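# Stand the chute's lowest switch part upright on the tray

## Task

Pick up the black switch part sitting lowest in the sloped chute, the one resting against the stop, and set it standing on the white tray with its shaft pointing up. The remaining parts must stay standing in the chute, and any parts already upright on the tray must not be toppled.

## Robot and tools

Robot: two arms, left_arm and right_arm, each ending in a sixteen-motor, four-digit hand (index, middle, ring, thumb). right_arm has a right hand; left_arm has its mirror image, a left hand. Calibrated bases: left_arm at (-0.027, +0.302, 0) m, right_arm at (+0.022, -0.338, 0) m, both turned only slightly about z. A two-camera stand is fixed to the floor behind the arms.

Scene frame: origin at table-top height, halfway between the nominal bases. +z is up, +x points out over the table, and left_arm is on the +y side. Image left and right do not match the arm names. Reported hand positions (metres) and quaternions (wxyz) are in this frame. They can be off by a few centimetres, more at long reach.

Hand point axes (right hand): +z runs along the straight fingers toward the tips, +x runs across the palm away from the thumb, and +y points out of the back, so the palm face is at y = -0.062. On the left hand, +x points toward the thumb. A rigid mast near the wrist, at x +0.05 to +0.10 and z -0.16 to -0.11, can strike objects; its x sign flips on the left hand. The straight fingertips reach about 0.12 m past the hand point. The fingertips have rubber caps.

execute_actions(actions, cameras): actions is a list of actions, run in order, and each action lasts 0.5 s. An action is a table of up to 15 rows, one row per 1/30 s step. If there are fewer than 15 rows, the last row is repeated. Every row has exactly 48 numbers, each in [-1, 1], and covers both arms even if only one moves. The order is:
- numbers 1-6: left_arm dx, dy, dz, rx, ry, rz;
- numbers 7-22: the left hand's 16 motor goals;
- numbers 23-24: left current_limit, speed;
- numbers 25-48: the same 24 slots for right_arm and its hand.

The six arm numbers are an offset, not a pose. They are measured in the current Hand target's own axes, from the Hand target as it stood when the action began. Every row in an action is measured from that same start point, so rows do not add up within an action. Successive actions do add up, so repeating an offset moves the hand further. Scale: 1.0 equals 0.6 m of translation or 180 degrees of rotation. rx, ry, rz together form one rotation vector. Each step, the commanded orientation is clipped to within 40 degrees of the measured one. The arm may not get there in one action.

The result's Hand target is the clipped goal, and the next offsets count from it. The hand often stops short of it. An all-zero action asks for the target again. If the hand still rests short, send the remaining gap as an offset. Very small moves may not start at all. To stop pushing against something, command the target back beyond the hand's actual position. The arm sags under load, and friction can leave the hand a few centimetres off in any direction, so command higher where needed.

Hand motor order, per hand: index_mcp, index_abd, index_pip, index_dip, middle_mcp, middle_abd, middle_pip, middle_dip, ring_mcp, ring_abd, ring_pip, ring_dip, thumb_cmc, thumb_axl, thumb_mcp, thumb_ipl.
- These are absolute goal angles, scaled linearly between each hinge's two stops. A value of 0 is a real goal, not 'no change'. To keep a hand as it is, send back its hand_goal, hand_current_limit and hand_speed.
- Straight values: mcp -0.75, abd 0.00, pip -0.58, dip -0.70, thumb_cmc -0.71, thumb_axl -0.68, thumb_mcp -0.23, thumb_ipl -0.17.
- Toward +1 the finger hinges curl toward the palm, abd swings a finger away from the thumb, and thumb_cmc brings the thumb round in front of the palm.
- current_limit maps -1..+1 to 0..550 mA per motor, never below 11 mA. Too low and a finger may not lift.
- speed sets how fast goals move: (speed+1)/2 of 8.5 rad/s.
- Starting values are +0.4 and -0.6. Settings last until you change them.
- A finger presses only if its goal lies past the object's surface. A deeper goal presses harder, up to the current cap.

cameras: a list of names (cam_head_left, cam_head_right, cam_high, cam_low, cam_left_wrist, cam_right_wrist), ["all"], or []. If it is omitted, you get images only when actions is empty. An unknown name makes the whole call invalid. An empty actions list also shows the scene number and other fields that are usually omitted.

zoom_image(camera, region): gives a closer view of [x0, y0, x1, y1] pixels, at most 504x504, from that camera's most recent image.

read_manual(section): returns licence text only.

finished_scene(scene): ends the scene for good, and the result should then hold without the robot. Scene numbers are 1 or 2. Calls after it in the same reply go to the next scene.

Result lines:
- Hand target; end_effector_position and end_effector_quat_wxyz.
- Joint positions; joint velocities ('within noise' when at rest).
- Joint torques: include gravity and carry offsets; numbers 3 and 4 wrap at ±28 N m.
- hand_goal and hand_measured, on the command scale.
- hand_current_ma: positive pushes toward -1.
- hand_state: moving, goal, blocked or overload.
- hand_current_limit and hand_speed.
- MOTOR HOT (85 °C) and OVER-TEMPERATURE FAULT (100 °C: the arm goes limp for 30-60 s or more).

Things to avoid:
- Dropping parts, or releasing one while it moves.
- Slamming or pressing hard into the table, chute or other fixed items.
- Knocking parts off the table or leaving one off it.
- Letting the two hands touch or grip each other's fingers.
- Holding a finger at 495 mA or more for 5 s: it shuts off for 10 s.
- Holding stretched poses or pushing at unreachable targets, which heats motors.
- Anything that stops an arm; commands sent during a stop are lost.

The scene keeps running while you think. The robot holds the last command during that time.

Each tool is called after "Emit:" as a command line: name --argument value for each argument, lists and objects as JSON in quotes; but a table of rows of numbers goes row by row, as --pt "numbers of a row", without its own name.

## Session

Emit:
execute_actions --actions '[]'

Emit:
zoom_image --camera "cam_head_left" --region '[270, 90, 550, 380]'

Emit:
zoom_image --camera "cam_high" --region '[80, 120, 400, 400]'

Emit:
zoom_image --camera "cam_low" --region '[200, 80, 500, 300]'

Scene clock: 0.00 s.
left_arm: end_effector_position=(+0.4991, +0.1621, +0.3019) hand_goal=(-0.754, +0.000, -0.576, -0.696, -0.754, +0.000, -0.576, -0.696, -0.754, +0.000, -0.576, -0.696, -0.714, -0.678, -0.226, -0.168) hand_measured=(-0.754, +0.000, -0.576, -0.696, -0.754, +0.000, -0.576, -0.696, -0.754, +0.000, -0.576, -0.696, -0.714, -0.678, -0.226, -0.168) hand_current_ma=(+0, +0, +0, +0, +0, +0, +0, +0, +0, +0, +0, +0, +0, +0, +0, +0) hand_state=(goal, goal, goal, goal, goal, goal, goal, goal, goal, goal, goal, goal, goal, goal, goal, goal) hand_current_limit=0.40 hand_speed=-0.60 end_effector_quat_wxyz=(+0.242, +0.831, +0.495, +0.078) | right_arm: end_effector_position=(+0.3719, -0.1928, +0.3432) hand_goal=(-0.754, +0.000, -0.576, -0.696, -0.754, +0.000, -0.576, -0.696, -0.754, +0.000, -0.576, -0.696, -0.714, -0.678, -0.226, -0.168) hand_measured=(-0.754, +0.000, -0.576, -0.696, -0.754, +0.000, -0.576, -0.696, -0.754, +0.000, -0.576, -0.696, -0.714, -0.678, -0.226, -0.168) hand_current_ma=(+0, +0, +0, +0, +0, +0, +0, +0, +0, +0, +0, +0, +0, +0, +0, +0) hand_state=(goal, goal, goal, goal, goal, goal, goal, goal, goal, goal, goal, goal, goal, goal, goal, goal) hand_current_limit=0.40 hand_speed=-0.60 end_effector_quat_wxyz=(+0.089, +0.849, +0.518, +0.063)
Joint positions: left_arm=[-0.198 1.277 1.195 -1.038 0.258 0.257] | right_arm=[0.674 1.204 1.361 -1.632 0.196 1.181]
Joint velocities: within noise
Joint torques (N m): no reading
Heat: left arm: hottest elbow 28 °C; right arm: hottest elbow 29 °C.
Hand target: left_arm +0.5052, +0.1610, +0.3182; +0.252, +0.829, +0.492, +0.089 | right_arm +0.3750, -0.1900, +0.3493; +0.087, +0.849, +0.517, +0.070

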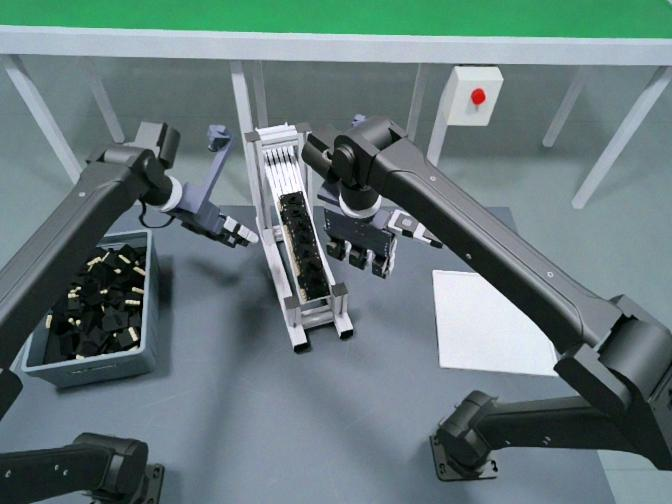

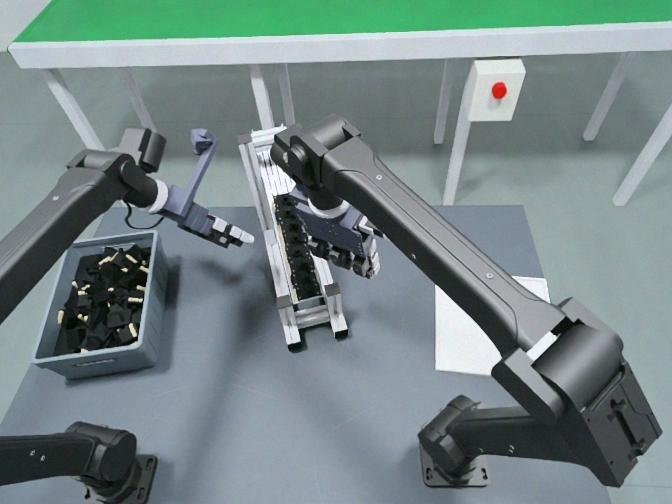

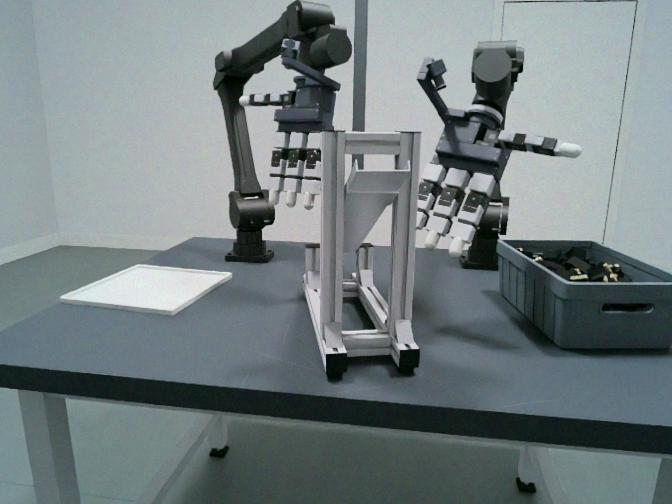

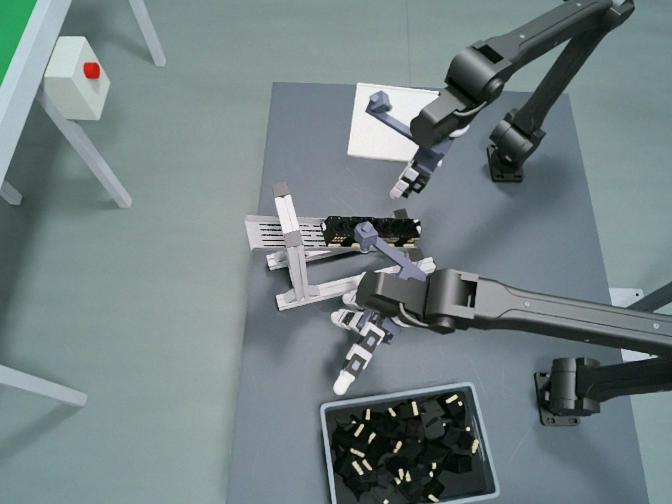

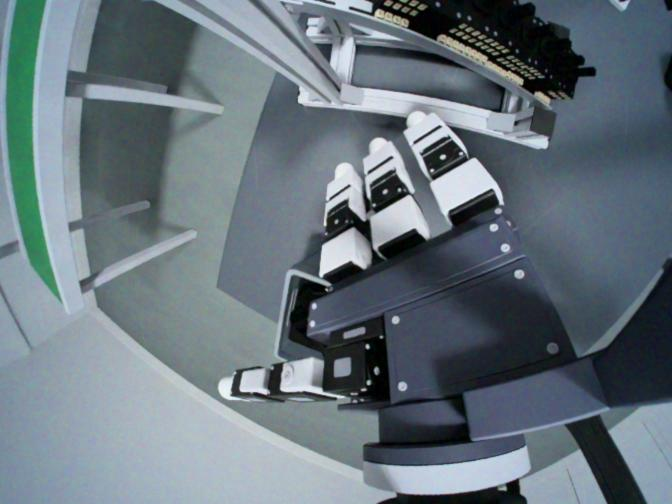

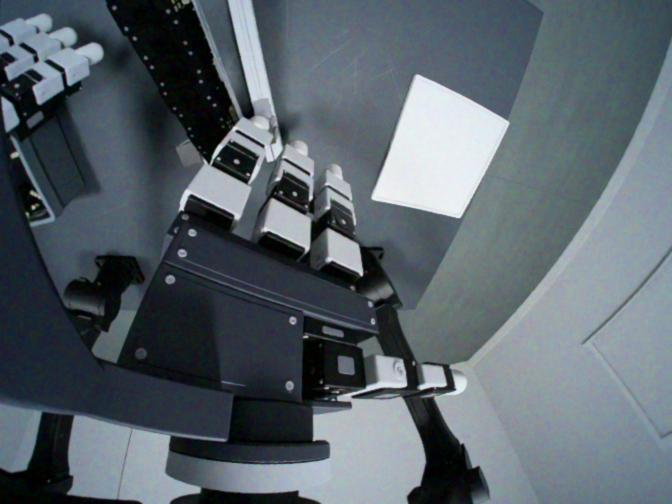

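Scaled by 1.738.

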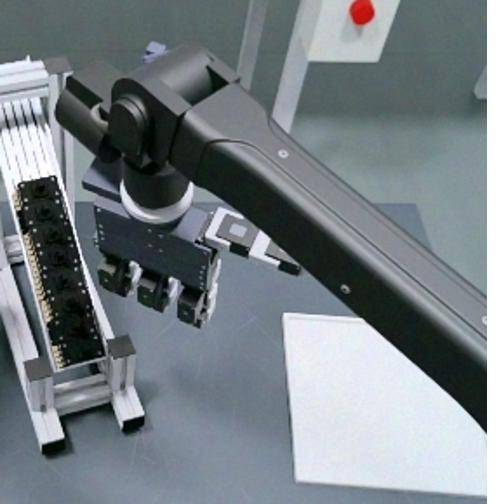

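Scaled by 1.575.

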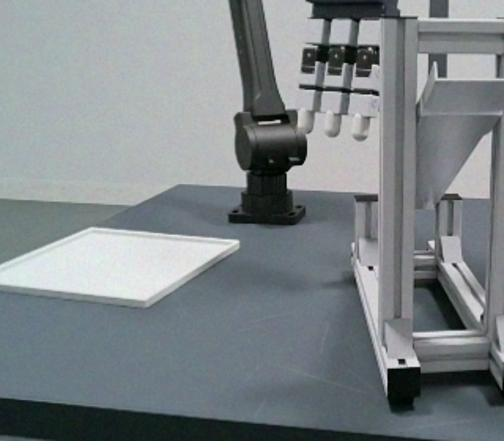

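Scaled by 1.680.

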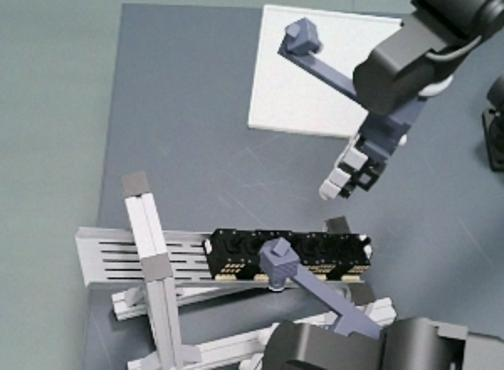

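Emit:
execute_actions --actions '[[[0.0253,-0.0710,-0.0097,0.0169,-0.0029,-0.0726,-0.754,0,-0.576,-0.696,-0.754,0,-0.576,-0.696,-0.754,0,-0.576,-0.696,-0.714,-0.678,-0.226,-0.168,0.4,-0.6,-0.0099,-0.0103,-0.0556,0.0324,0.0733,-0.0032,0.0,0,-0.8,-0.8,-0.98,0.1,-0.576,-0.696,-0.98,0.1,-0.576,-0.696,0.0,-0.678,-0.112,-0.168,0.4,-0.6]],[[0.0407,-0.0638,-0.0063,0.0169,-0.0029,-0.0726,-0.754,0,-0.576,-0.696,-0.754,0,-0.576,-0.696,-0.754,0,-0.576,-0.696,-0.714,-0.678,-0.226,-0.168,0.4,-0.6,-0.0090,-0.0277,-0.0232,0.0324,0.0733,-0.0032,0.616,0,-0.927,-0.98,-0.98,0.1,-0.576,-0.696,-0.98,0.1,-0.576,-0.696,0.514,-0.678,-0.112,-0.168,0.4,-0.6]],[[0.0540,-0.0533,-0.0037,0.0169,-0.0029,-0.0726,-0.754,0,-0.576,-0.696,-0.754,0,-0.576,-0.696,-0.754,0,-0.576,-0.696,-0.714,-0.678,-0.226,-0.168,0.4,-0.6,0.0023,-0.0372,0,0.0324,0.0733,-0.0032,0.616,0,-0.927,-0.98,-0.98,0.1,-0.576,-0.696,-0.98,0.1,-0.576,-0.696,0.514,-0.678,-0.112,-0.168,0.4,-0.6]]]'

Scene clock: 62.07 s.
left_arm: end_effector_position=(+0.4247, +0.2514, +0.2617) hand_goal=(-0.754, +0.000, -0.576, -0.696, -0.754, +0.000, -0.576, -0.696, -0.754, +0.000, -0.576, -0.696, -0.714, -0.678, -0.226, -0.168) hand_measured=(-0.754, +0.000, -0.576, -0.696, -0.754, +0.000, -0.576, -0.696, -0.754, +0.000, -0.576, -0.696, -0.714, -0.678, -0.224, -0.168) hand_current_ma=(+0, +0, -1, +0, +0, +0, -1, +0, -1, +0, -1, +0, -1, +1, +4, +0) hand_state=(goal, goal, goal, goal, goal, goal, goal, goal, goal, goal, goal, goal, goal, goal, goal, goal) hand_current_limit=0.40 hand_speed=-0.60 end_effector_quat_wxyz=(+0.208, +0.642, +0.736, -0.049) | right_arm: end_effector_position=(+0.3143, -0.1818, +0.3887) hand_goal=(+0.616, +0.000, -0.928, -0.980, -0.980, +0.100, -0.576, -0.696, -0.980, +0.100, -0.576, -0.696, +0.514, -0.678, -0.112, -0.168) hand_measured=(+0.598, -0.002, -0.928, -0.978, -0.976, +0.096, -0.574, -0.696, -0.978, +0.096, -0.574, -0.696, +0.508, -0.678, -0.108, -0.168) hand_current_ma=(-30, -2, +0, +2, +3, -3, +2, +0, +2, -2, +1, +0, -7, +0, +6, +0) hand_state=(goal, goal, goal, goal, goal, goal, goal, goal, goal, goal, goal, goal, goal, goal, goal, goal) hand_current_limit=0.40 hand_speed=-0.60 end_effector_quat_wxyz=(-0.221, +0.774, +0.530, +0.268)
Joint positions: left_arm=[-0.101 1.147 1.091 -1.226 0.324 -0.265] | right_arm=[0.419 0.841 1.233 -1.439 -0.5 0.968]
Joint torques (N m): left_arm=[0.5 -7.47 10.89 0.34 0.41 -0.14] | right_arm=[1.49 -1.2 8.9 2.58 -0.29 -0.25]
Heat: left arm: hottest elbow 36 °C; right arm: hottest elbow 36 °C.
Hand target: left_arm +0.4227, +0.2558, +0.2640; +0.209, +0.634, +0.743, -0.050 | right_arm +0.3199, -0.1800, +0.3901; -0.219, +0.771, +0.533, +0.273
Off the commanded pose: left_arm 0.005 m, 1 deg | right_arm 0.006 m, 1 deg.

Emit:
execute_actions --actions '[[[0.0647,-0.0398,-0.0017,0.0169,-0.0029,-0.0726,-0.754,0,-0.576,-0.696,-0.754,0,-0.576,-0.696,-0.754,0,-0.576,-0.696,-0.714,-0.678,-0.226,-0.168,0.4,-0.6,0.0147,-0.0473,0.0377,0.0324,0.0733,-0.0032,0.616,0,-0.927,-0.98,-0.98,0.1,-0.576,-0.696,-0.98,0.1,-0.576,-0.696,0.514,-0.678,-0.112,-0.168,0.4,-0.6]],[[0.0720,-0.0243,-0.0007,0.0169,-0.0029,-0.0726,-0.754,0,-0.576,-0.696,-0.754,0,-0.576,-0.696,-0.754,0,-0.576,-0.696,-0.714,-0.678,-0.226,-0.168,0.4,-0.6,0.0057,-0.0430,0.0447,0.0324,0.0733,-0.0032,0.616,0,-0.927,-0.98,-0.98,0.1,-0.576,-0.696,-0.98,0.1,-0.576,-0.696,0.514,-0.678,-0.112,-0.168,0.4,-0.6]],[[0.0757,-0.0075,-0.0005,0.0169,-0.0029,-0.0726,-0.754,0,-0.576,-0.696,-0.754,0,-0.576,-0.696,-0.754,0,-0.576,-0.696,-0.714,-0.678,-0.226,-0.168,0.4,-0.6,-0.0167,-0.0195,0.0565,0.0324,0.0733,-0.0032,0.616,0,-0.927,-0.98,-0.98,0.1,-0.576,-0.696,-0.98,0.1,-0.576,-0.696,0.514,-0.678,-0.112,-0.168,0.4,-0.6]],[[0,0,0,0,0,0,-0.754,0,-0.576,-0.696,-0.754,0,-0.576,-0.696,-0.754,0,-0.576,-0.696,-0.714,-0.678,-0.226,-0.168,0.4,-0.6,-0.0292,-0.0142,0.0530,0.0324,0.0733,-0.0032,0.616,0,-0.927,-0.98,-0.98,0.1,-0.576,-0.696,-0.98,0.1,-0.576,-0.696,0.514,-0.678,-0.112,-0.168,0.4,-0.6]]]' --cameras '["cam_head_left","cam_left_wrist","cam_high"]'

Scene clock: 71.53 s.
left_arm: end_effector_position=(+0.3432, +0.3498, +0.2135) hand_goal=(-0.754, +0.000, -0.576, -0.696, -0.754, +0.000, -0.576, -0.696, -0.754, +0.000, -0.576, -0.696, -0.714, -0.678, -0.226, -0.168) hand_measured=(-0.752, -0.002, -0.576, -0.696, -0.752, +0.000, -0.576, -0.696, -0.752, -0.002, -0.576, -0.696, -0.712, -0.678, -0.222, -0.168) hand_current_ma=(+3, -1, +0, +0, +1, -1, +0, +0, +2, -1, -1, +0, +2, +1, +6, +0) hand_state=(goal, goal, goal, goal, goal, goal, goal, goal, goal, goal, goal, goal, goal, goal, goal, goal) hand_current_limit=0.40 hand_speed=-0.60 end_effector_quat_wxyz=(+0.147, +0.371, +0.900, -0.178) | right_arm: end_effector_position=(+0.2587, -0.0615, +0.3353) hand_goal=(+0.616, +0.000, -0.928, -0.980, -0.980, +0.100, -0.576, -0.696, -0.980, +0.100, -0.576, -0.696, +0.514, -0.678, -0.112, -0.168) hand_measured=(+0.616, -0.006, -0.928, -0.978, -0.978, +0.094, -0.574, -0.696, -0.980, +0.094, -0.574, -0.696, +0.504, -0.678, -0.112, -0.168) hand_current_ma=(+0, -5, +1, +2, +1, -5, +1, +0, +0, -4, +1, +0, -12, +0, +0, -1) hand_state=(goal, goal, goal, goal, goal, goal, goal, goal, goal, goal, goal, goal, goal, goal, goal, goal) hand_current_limit=0.40 hand_speed=-0.60 end_effector_quat_wxyz=(+0.567, -0.499, -0.443, -0.483)
Joint positions: left_arm=[0.152 1.127 1.042 -1.422 0.462 -0.632] | right_arm=[0.516 0.559 0.417 0.355 -1.023 1.892]
Joint torques (N m): left_arm=[-0.03 -5.3 10.11 -0.28 0.56 -0.16] | right_arm=[1.73 1.85 9.11 3.15 0.33 -0.1]
Heat: left arm: hottest elbow 35 °C; right arm: hottest elbow 36 °C.
Hand target: left_arm +0.3401, +0.3503, +0.2097; +0.139, +0.362, +0.903, -0.184 | right_arm +0.2602, -0.0603, +0.3303; +0.572, -0.501, -0.438, -0.479
Off the commanded pose: left_arm 0.005 m, 2 deg | right_arm 0.005 m, 1 deg.
Images, in order (width x height): cam_head_left 672x504, cam_high 672x504, cam_left_wrist 672x504.

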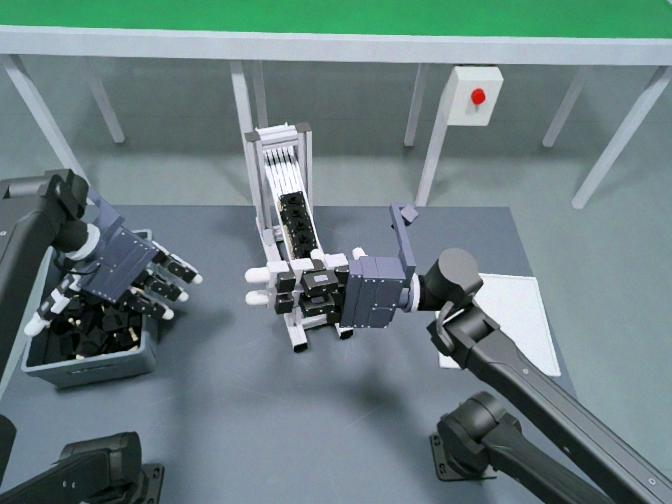

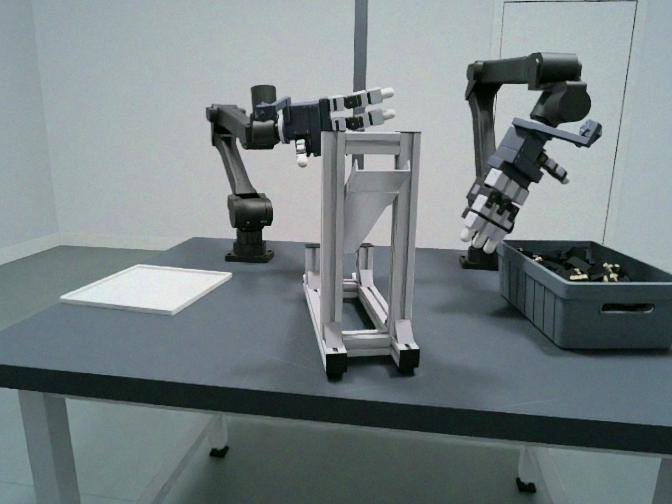

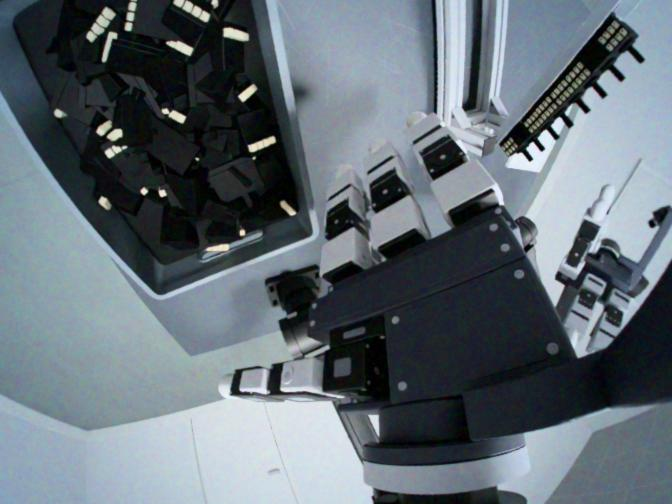

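Emit:
zoom_image --camera "cam_left_wrist" --region '[460, 60, 660, 210]'

Emit:
zoom_image --camera "cam_head_left" --region '[230, 200, 370, 360]'

Scaled by 2.520 from the camera's 672x504 image, which has a finer 960x720 frame.

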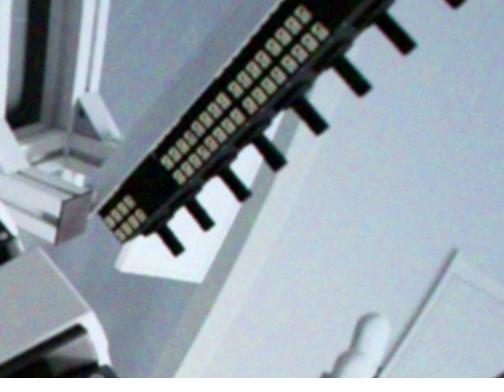

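Scaled by 3.150.

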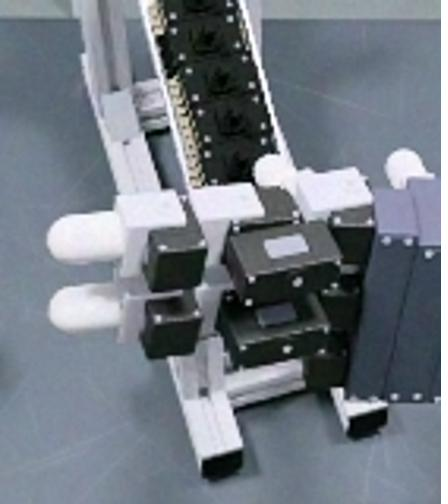

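Emit:
execute_actions --actions '[]' --cameras '["cam_right_wrist","cam_low","cam_left_wrist"]'

Emit:
zoom_image --camera "cam_right_wrist" --region '[400, 80, 660, 280]'

Scene clock: 77.33 s.
left_arm: end_effector_position=(+0.3432, +0.3498, +0.2135) hand_goal=(-0.754, +0.000, -0.576, -0.696, -0.754, +0.000, -0.576, -0.696, -0.754, +0.000, -0.576, -0.696, -0.714, -0.678, -0.226, -0.168) hand_measured=(-0.752, -0.002, -0.576, -0.696, -0.752, +0.000, -0.576, -0.696, -0.752, -0.002, -0.576, -0.696, -0.712, -0.678, -0.222, -0.168) hand_current_ma=(+3, -1, +0, +0, +1, -1, +0, +0, +2, -1, -1, +0, +2, +1, +6, +0) hand_state=(goal, goal, goal, goal, goal, goal, goal, goal, goal, goal, goal, goal, goal, goal, goal, goal) hand_current_limit=0.40 hand_speed=-0.60 end_effector_quat_wxyz=(+0.147, +0.371, +0.900, -0.178) | right_arm: end_effector_position=(+0.2587, -0.0614, +0.3353) hand_goal=(+0.616, +0.000, -0.928, -0.980, -0.980, +0.100, -0.576, -0.696, -0.980, +0.100, -0.576, -0.696, +0.514, -0.678, -0.112, -0.168) hand_measured=(+0.616, -0.006, -0.928, -0.978, -0.978, +0.094, -0.574, -0.696, -0.980, +0.094, -0.574, -0.696, +0.504, -0.678, -0.112, -0.168) hand_current_ma=(+0, -5, +1, +2, +1, -5, +1, +0, +0, -4, +1, +0, -12, +0, +0, -1) hand_state=(goal, goal, goal, goal, goal, goal, goal, goal, goal, goal, goal, goal, goal, goal, goal, goal) hand_current_limit=0.40 hand_speed=-0.60 end_effector_quat_wxyz=(+0.567, -0.499, -0.443, -0.483)
Joint positions: left_arm=[0.152 1.127 1.042 -1.422 0.462 -0.632] | right_arm=[0.516 0.559 0.417 0.355 -1.023 1.893]
Joint velocities: within noise
Joint torques (N m): left_arm=[-0.03 -5.42 10.14 -0.28 0.56 -0.15] | right_arm=[1.79 1.79 9.06 3.1 0.32 -0.1]
Heat: left arm: hottest elbow 35 °C; right arm: hottest elbow 36 °C.
Hand target: left_arm +0.3401, +0.3503, +0.2097; +0.139, +0.362, +0.903, -0.184 | right_arm +0.2602, -0.0603, +0.3303; +0.572, -0.502, -0.438, -0.479
Off the commanded pose: left_arm 0.005 m, 2 deg | right_arm 0.005 m, 1 deg.
Images, in order (width x height): cam_low 672x504, cam_left_wrist 672x504, cam_right_wrist 672x504.

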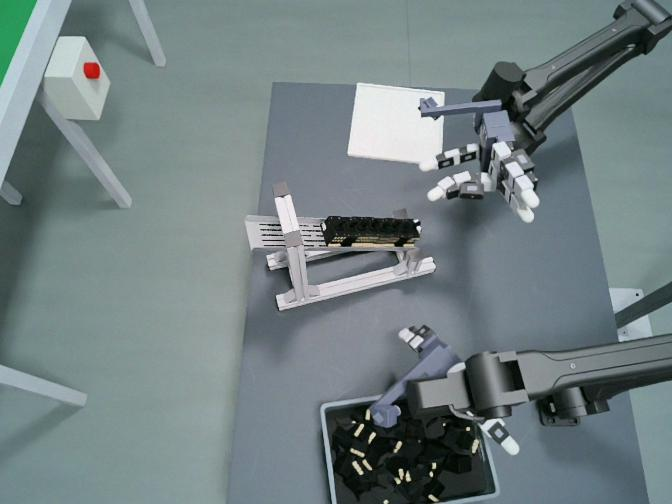

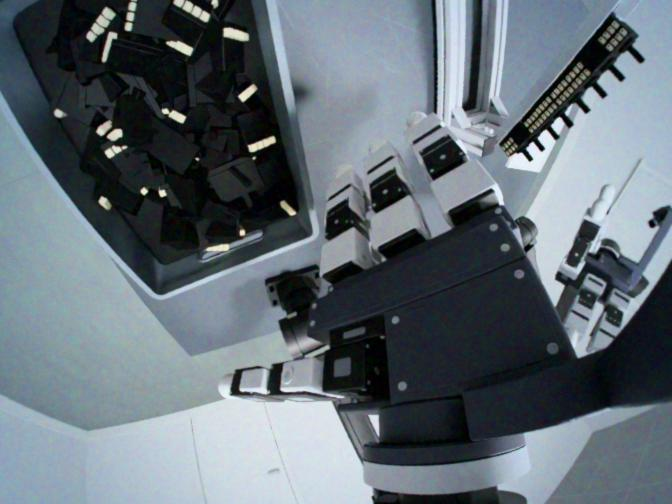

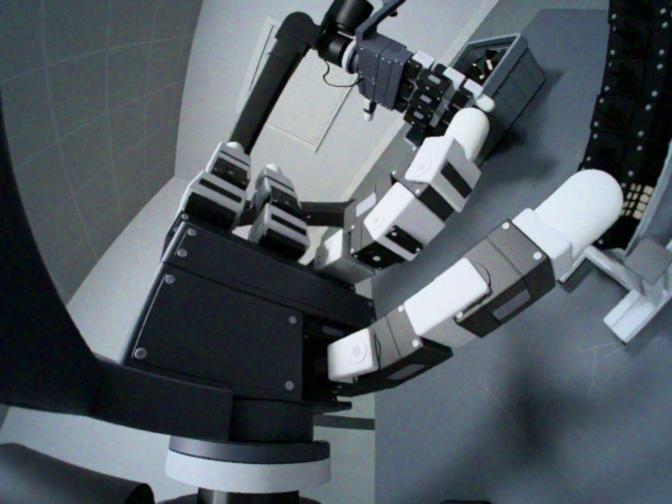

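Scaled by 1.938 from the camera's 672x504 image, which has a finer 960x720 frame.

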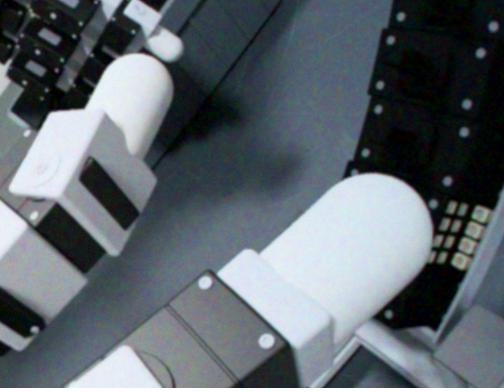

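Emit:
execute_actions --actions '[[[0,0,0,0,0,0,-0.754,0,-0.576,-0.696,-0.754,0,-0.576,-0.696,-0.754,0,-0.576,-0.696,-0.714,-0.678,-0.226,-0.168,0.4,-0.6,-0.0597,0.0135,0.035,0,0,0,0.70,0,-0.927,-0.98,-0.98,0.1,-0.576,-0.696,-0.98,0.1,-0.576,-0.696,0.514,-0.678,-0.06,-0.168,0.4,-0.6]],[[0,0,0,0,0,0,-0.754,0,-0.576,-0.696,-0.754,0,-0.576,-0.696,-0.754,0,-0.576,-0.696,-0.714,-0.678,-0.226,-0.168,0.4,-0.6,-0.0597,0.0135,0.035,0,0,0,0.70,0,-0.927,-0.98,-0.98,0.1,-0.576,-0.696,-0.98,0.1,-0.576,-0.696,0.514,-0.678,-0.06,-0.168,0.4,-0.6]]]' --cameras '["cam_head_left","cam_left_wrist","cam_right_wrist"]'

Emit:
zoom_image --camera "cam_left_wrist" --region '[460, 60, 660, 210]'

Emit:
zoom_image --camera "cam_head_left" --region '[260, 230, 360, 330]'

Emit:
zoom_image --camera "cam_right_wrist" --region '[420, 80, 660, 280]'

Scene clock: 85.07 s.
left_arm: end_effector_position=(+0.3432, +0.3498, +0.2135) hand_goal=(-0.754, +0.000, -0.576, -0.696, -0.754, +0.000, -0.576, -0.696, -0.754, +0.000, -0.576, -0.696, -0.714, -0.678, -0.226, -0.168) hand_measured=(-0.752, -0.002, -0.576, -0.696, -0.752, +0.000, -0.576, -0.696, -0.752, -0.002, -0.576, -0.696, -0.712, -0.678, -0.222, -0.168) hand_current_ma=(+3, -1, +0, +0, +1, -1, +0, +0, +2, -1, -1, +0, +2, +1, +6, +0) hand_state=(goal, goal, goal, goal, goal, goal, goal, goal, goal, goal, goal, goal, goal, goal, goal, goal) hand_current_limit=0.40 hand_speed=-0.60 end_effector_quat_wxyz=(+0.147, +0.371, +0.900, -0.178) | right_arm: end_effector_position=(+0.2635, -0.0102, +0.2558) hand_goal=(+0.700, +0.000, -0.928, -0.980, -0.980, +0.100, -0.576, -0.696, -0.980, +0.100, -0.576, -0.696, +0.514, -0.678, -0.060, -0.168) hand_measured=(+0.700, -0.006, -0.928, -0.978, -0.978, +0.094, -0.574, -0.696, -0.980, +0.094, -0.576, -0.696, +0.504, -0.678, -0.062, -0.168) hand_current_ma=(+0, -5, +0, +2, +1, -5, +1, +0, +1, -5, +1, +0, -13, +0, -3, -1) hand_state=(goal, goal, goal, goal, goal, goal, goal, goal, goal, goal, goal, goal, goal, goal, goal, goal) hand_current_limit=0.40 hand_speed=-0.60 end_effector_quat_wxyz=(+0.573, -0.510, -0.435, -0.470)
Joint positions: left_arm=[0.152 1.127 1.042 -1.422 0.462 -0.632] | right_arm=[0.697 0.844 0.311 0.684 -0.846 1.862]
Joint torques (N m): left_arm=[0.09 -5.36 10.13 -0.29 0.57 -0.15] | right_arm=[1.79 -1.67 8.65 3.41 0.23 -0.26]
Heat: left arm: hottest elbow 35 °C; right arm: hottest elbow 35 °C.
Hand target: left_arm +0.3401, +0.3503, +0.2097; +0.139, +0.362, +0.903, -0.184 | right_arm +0.2641, -0.0101, +0.2623; +0.572, -0.502, -0.438, -0.479
Off the commanded pose: left_arm 0.005 m, 2 deg | right_arm 0.007 m, 2 deg.
Images, in order (width x height): cam_head_left 672x504, cam_left_wrist 672x504, cam_right_wrist 672x504.

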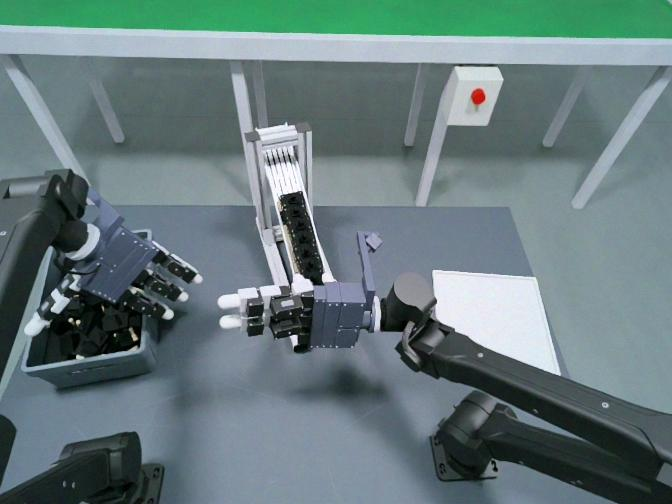

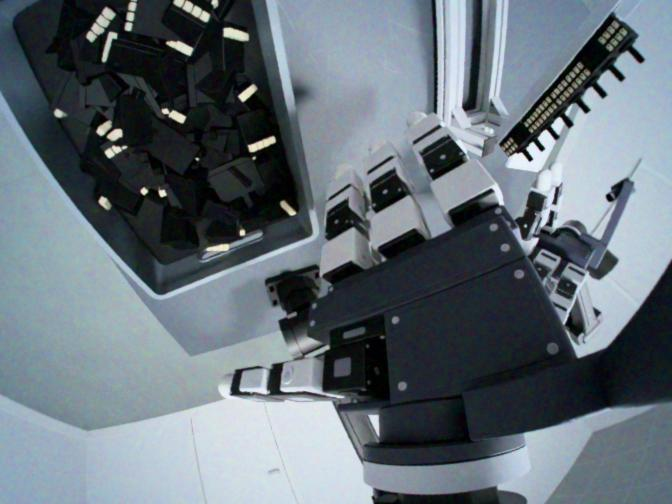

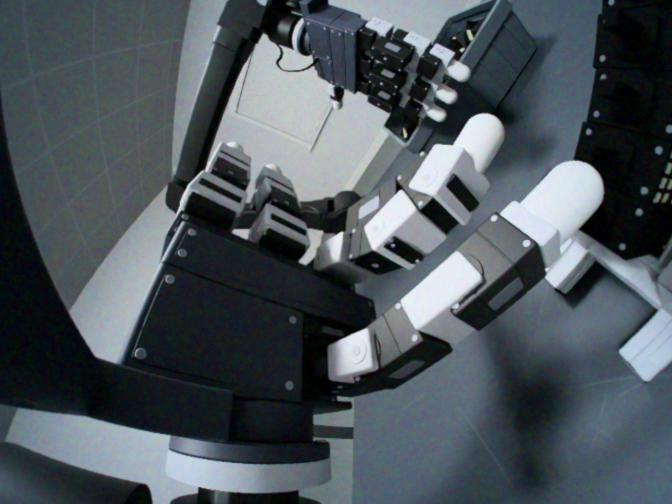

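Scaled by 2.520 from the camera's 672x504 image, which has a finer 960x720 frame.

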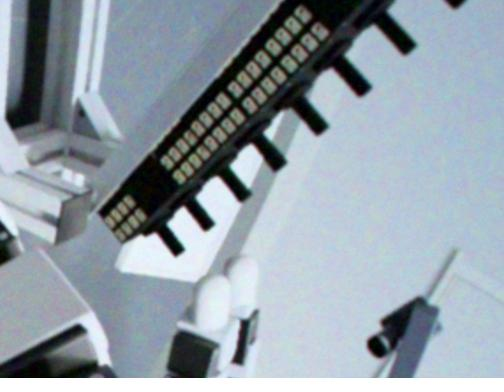

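Scaled by 5.040.

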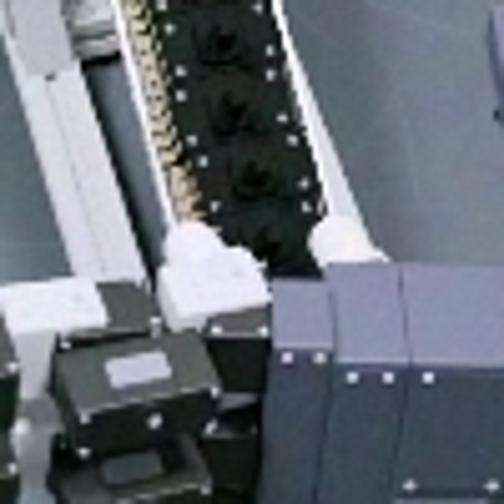

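Scaled by 2.100 from the camera's 672x504 image, which has a finer 960x720 frame.

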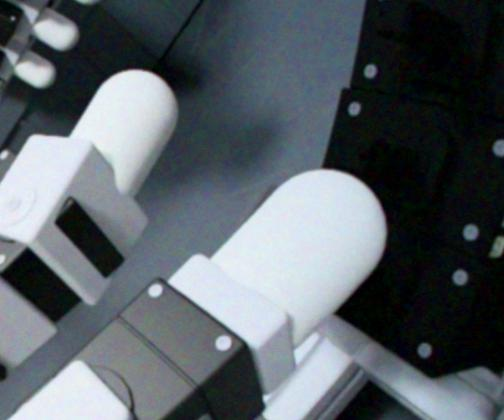

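Emit:
zoom_image --camera "cam_head_left" --region '[270, 180, 350, 300]'

Emit:
zoom_image --camera "cam_left_wrist" --region '[500, 0, 660, 180]'

Scaled by 4.200.

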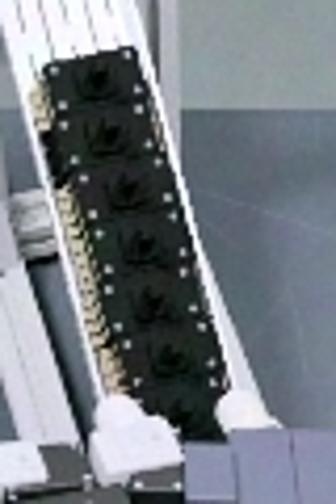

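Scaled by 2.800 from the camera's 672x504 image, which has a finer 960x720 frame.

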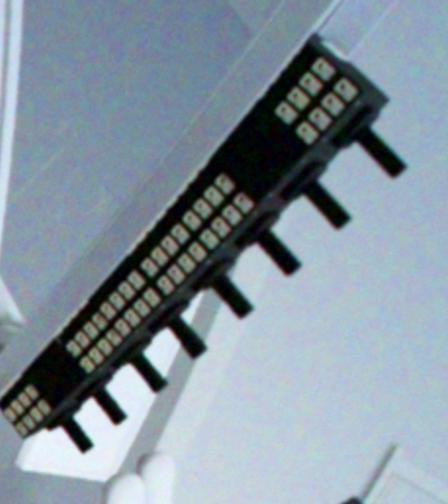

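Emit:
execute_actions --actions '[[[0,0,0,0,0,0,-0.754,0,-0.576,-0.696,-0.754,0,-0.576,-0.696,-0.754,0,-0.576,-0.696,-0.714,-0.678,-0.226,-0.168,0.4,-0.6,-0.0543,0.0265,0.0068,0,0,0,0.70,0,-0.927,-0.98,-0.98,0.1,-0.576,-0.696,-0.98,0.1,-0.576,-0.696,0.514,-0.678,-0.06,-0.168,0.4,-0.6]]]' --cameras '["cam_head_left","cam_left_wrist","cam_right_wrist"]'

Emit:
zoom_image --camera "cam_left_wrist" --region '[480, 90, 620, 210]'

Emit:
zoom_image --camera "cam_head_left" --region '[270, 220, 350, 300]'

Emit:
zoom_image --camera "cam_right_wrist" --region '[420, 80, 660, 280]'

Scene clock: 115.17 s.
left_arm: end_effector_position=(+0.3432, +0.3498, +0.2135) hand_goal=(-0.754, +0.000, -0.576, -0.696, -0.754, +0.000, -0.576, -0.696, -0.754, +0.000, -0.576, -0.696, -0.714, -0.678, -0.226, -0.168) hand_measured=(-0.752, -0.002, -0.576, -0.696, -0.752, +0.000, -0.576, -0.696, -0.752, -0.002, -0.576, -0.696, -0.712, -0.678, -0.222, -0.168) hand_current_ma=(+3, -1, +0, +0, +1, -1, +0, +0, +2, -1, -1, +0, +2, +1, +6, +0) hand_state=(goal, goal, goal, goal, goal, goal, goal, goal, goal, goal, goal, goal, goal, goal, goal, goal) hand_current_limit=0.40 hand_speed=-0.60 end_effector_quat_wxyz=(+0.147, +0.371, +0.900, -0.178) | right_arm: end_effector_position=(+0.2738, -0.0010, +0.2254) hand_goal=(+0.700, +0.000, -0.928, -0.980, -0.980, +0.100, -0.576, -0.696, -0.980, +0.100, -0.576, -0.696, +0.514, -0.678, -0.060, -0.168) hand_measured=(+0.700, -0.006, -0.928, -0.978, -0.978, +0.094, -0.574, -0.696, -0.980, +0.094, -0.576, -0.696, +0.508, -0.676, -0.064, -0.170) hand_current_ma=(+0, -5, +0, +2, +1, -5, +1, +0, +0, -5, +1, +0, -7, +1, -5, -1) hand_state=(goal, goal, goal, goal, goal, goal, goal, goal, goal, goal, goal, goal, goal, goal, goal, goal) hand_current_limit=0.40 hand_speed=-0.60 end_effector_quat_wxyz=(+0.571, -0.506, -0.439, -0.475)
Joint positions: left_arm=[0.152 1.127 1.042 -1.422 0.462 -0.632] | right_arm=[0.697 1.017 0.281 0.894 -0.847 1.852]
Joint torques (N m): left_arm=[-0.15 -5.3 10.13 -0.32 0.57 -0.16] | right_arm=[1.32 -3.02 7.39 3.34 0.15 -0.18]
Heat: left arm: hottest elbow 35 °C; right arm: hottest elbow 35 °C.
Hand target: left_arm +0.3401, +0.3503, +0.2097; +0.139, +0.362, +0.903, -0.184 | right_arm +0.2746, -0.0019, +0.2284; +0.572, -0.501, -0.438, -0.479
Off the commanded pose: left_arm 0.005 m, 2 deg | right_arm 0.003 m, 1 deg.
Images, in order (width x height): cam_head_left 672x504, cam_left_wrist 672x504, cam_right_wrist 672x504.

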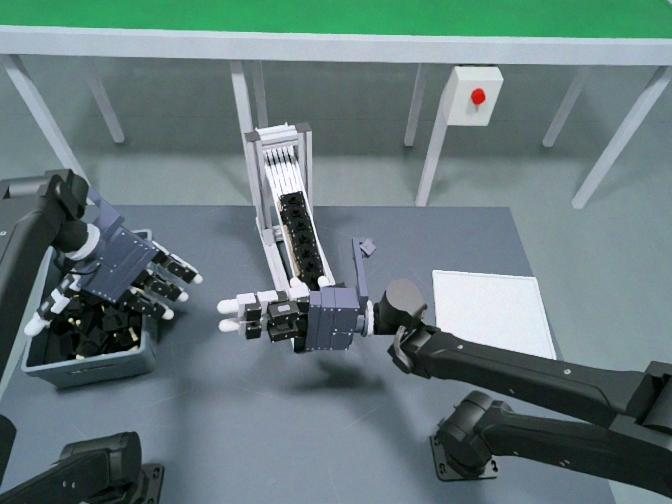

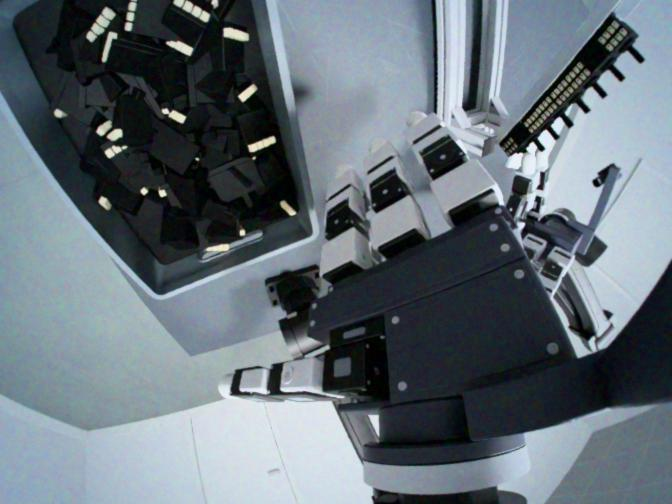

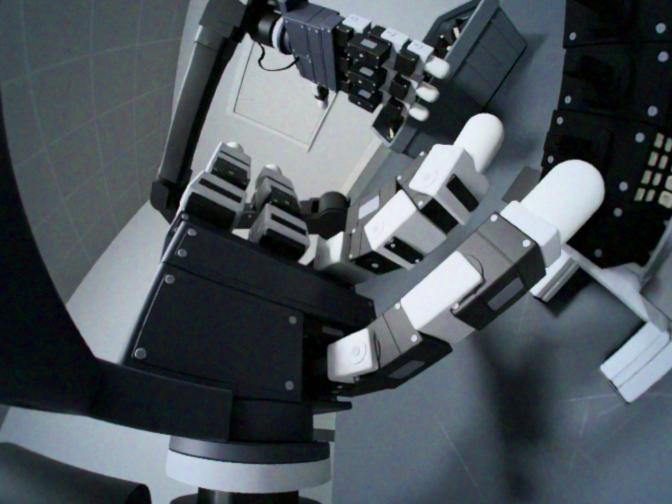

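Scaled by 3.600 from the camera's 672x504 image, which has a finer 960x720 frame.

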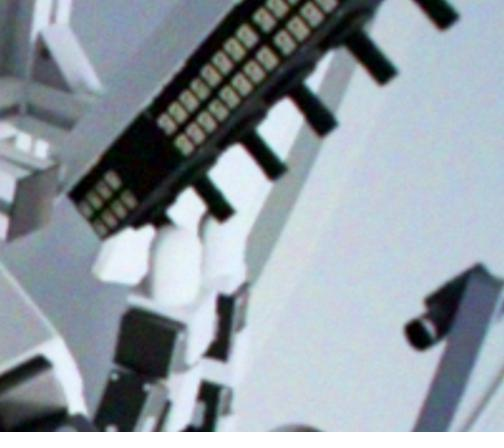

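Scaled by 6.300.

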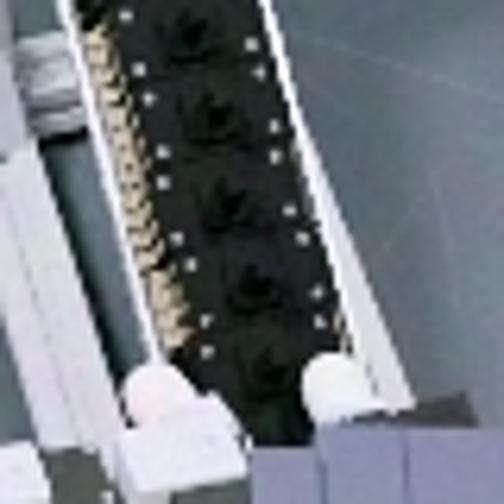

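Scaled by 2.100 from the camera's 672x504 image, which has a finer 960x720 frame.

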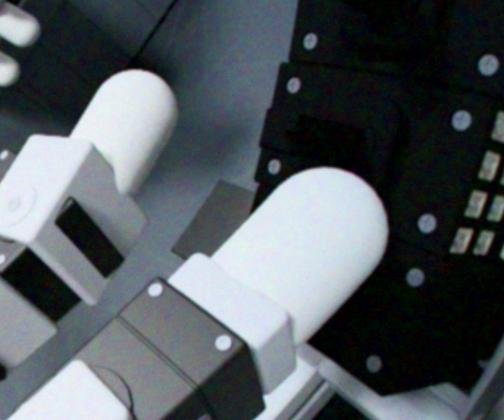

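Emit:
execute_actions --actions '[[[0,0,0,0,0,0,-0.754,0,-0.576,-0.696,-0.754,0,-0.576,-0.696,-0.754,0,-0.576,-0.696,-0.714,-0.678,-0.226,-0.168,0.4,-0.6,-0.0202,0.0053,-0.0157,0,0,0,0.74,0,-0.927,-0.98,-0.98,0.1,-0.576,-0.696,-0.98,0.1,-0.576,-0.696,0.514,-0.678,-0.04,-0.168,0.4,-0.6]]]' --cameras '["cam_head_left","cam_left_wrist","cam_right_wrist"]'

Emit:
zoom_image --camera "cam_left_wrist" --region '[480, 90, 620, 210]'

Emit:
zoom_image --camera "cam_head_left" --region '[270, 220, 350, 300]'

Emit:
zoom_image --camera "cam_right_wrist" --region '[420, 80, 660, 280]'

Scene clock: 132.87 s.
left_arm: end_effector_position=(+0.3432, +0.3498, +0.2135) hand_goal=(-0.754, +0.000, -0.576, -0.696, -0.754, +0.000, -0.576, -0.696, -0.754, +0.000, -0.576, -0.696, -0.714, -0.678, -0.226, -0.168) hand_measured=(-0.752, -0.002, -0.576, -0.696, -0.752, +0.000, -0.576, -0.696, -0.752, -0.002, -0.576, -0.696, -0.712, -0.678, -0.222, -0.168) hand_current_ma=(+3, -1, +0, +0, +1, -1, +0, +0, +2, -1, -1, +0, +2, +1, +6, +0) hand_state=(goal, goal, goal, goal, goal, goal, goal, goal, goal, goal, goal, goal, goal, goal, goal, goal) hand_current_limit=0.40 hand_speed=-0.60 end_effector_quat_wxyz=(+0.147, +0.371, +0.900, -0.178) | right_arm: end_effector_position=(+0.2737, -0.0087, +0.2180) hand_goal=(+0.740, +0.000, -0.928, -0.980, -0.980, +0.100, -0.576, -0.696, -0.980, +0.100, -0.576, -0.696, +0.514, -0.678, -0.040, -0.168) hand_measured=(+0.738, -0.006, -0.928, -0.978, -0.978, +0.094, -0.574, -0.696, -0.978, +0.094, -0.576, -0.696, +0.508, -0.678, -0.044, -0.170) hand_current_ma=(-1, -5, +0, +2, +1, -5, +1, +0, +1, -5, +1, +0, -7, +1, -6, -1) hand_state=(goal, goal, goal, goal, goal, goal, goal, goal, goal, goal, goal, goal, goal, goal, goal, goal) hand_current_limit=0.40 hand_speed=-0.60 end_effector_quat_wxyz=(+0.570, -0.498, -0.442, -0.481)
Joint positions: left_arm=[0.152 1.127 1.042 -1.422 0.462 -0.632] | right_arm=[0.671 1.045 0.252 0.97 -0.876 1.852]
Joint torques (N m): left_arm=[-0.03 -5.42 10.15 -0.34 0.57 -0.16] | right_arm=[0.97 -2.08 7.02 3.25 0.16 -0.1]
Heat: left arm: hottest elbow 35 °C; right arm: hottest elbow 35 °C.
Hand target: left_arm +0.3401, +0.3503, +0.2097; +0.139, +0.362, +0.903, -0.184 | right_arm +0.2760, -0.0099, +0.2149; +0.572, -0.501, -0.438, -0.479
Off the commanded pose: left_arm 0.005 m, 2 deg | right_arm 0.004 m, 1 deg.
Images, in order (width x height): cam_head_left 672x504, cam_left_wrist 672x504, cam_right_wrist 672x504.

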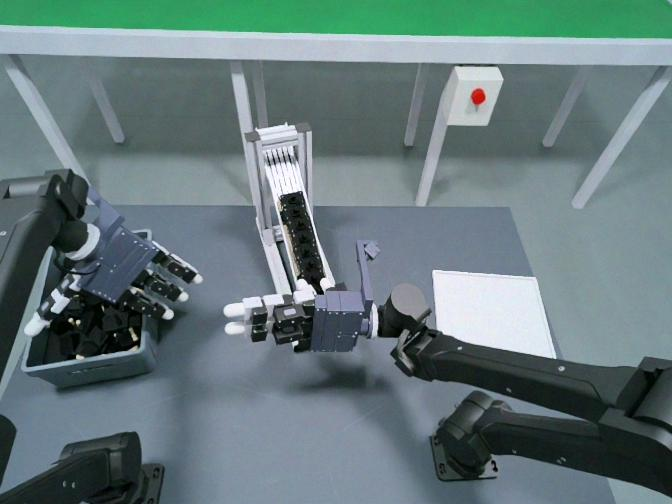

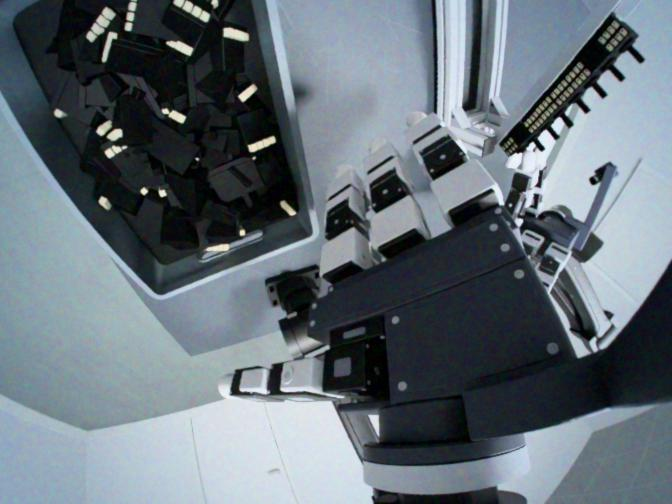

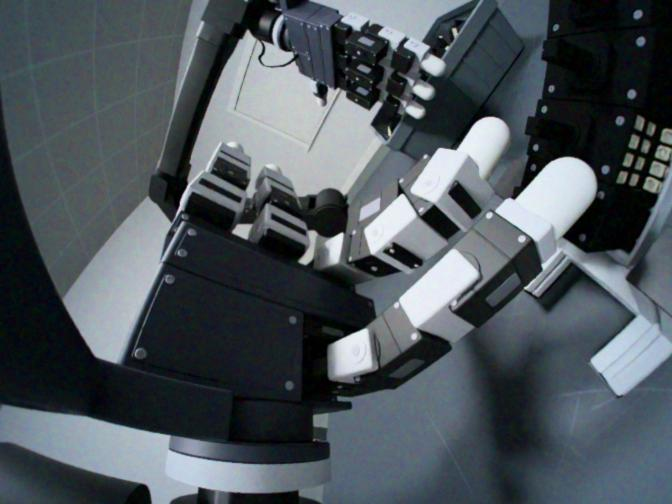

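Scaled by 3.600 from the camera's 672x504 image, which has a finer 960x720 frame.

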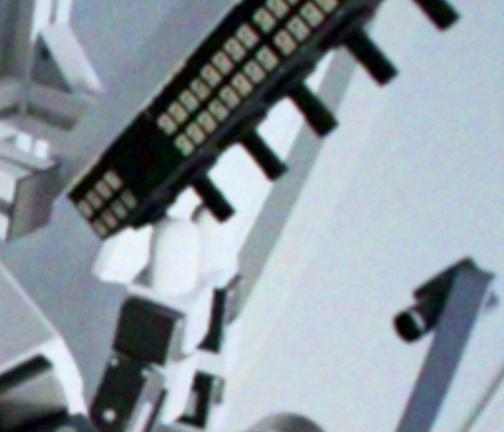

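Scaled by 6.300.

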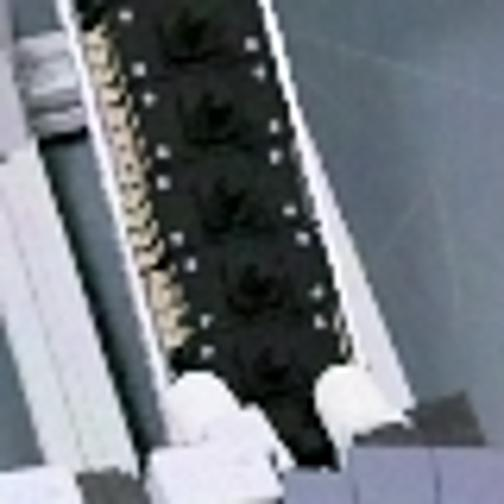

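Scaled by 2.100 from the camera's 672x504 image, which has a finer 960x720 frame.

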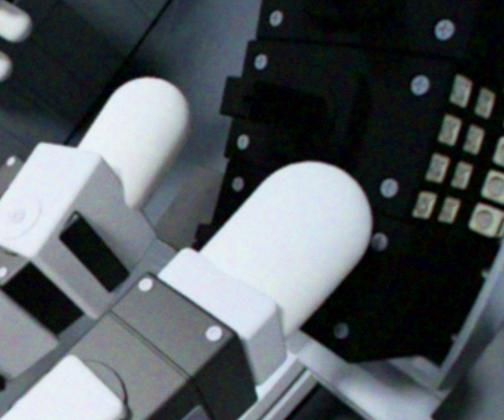

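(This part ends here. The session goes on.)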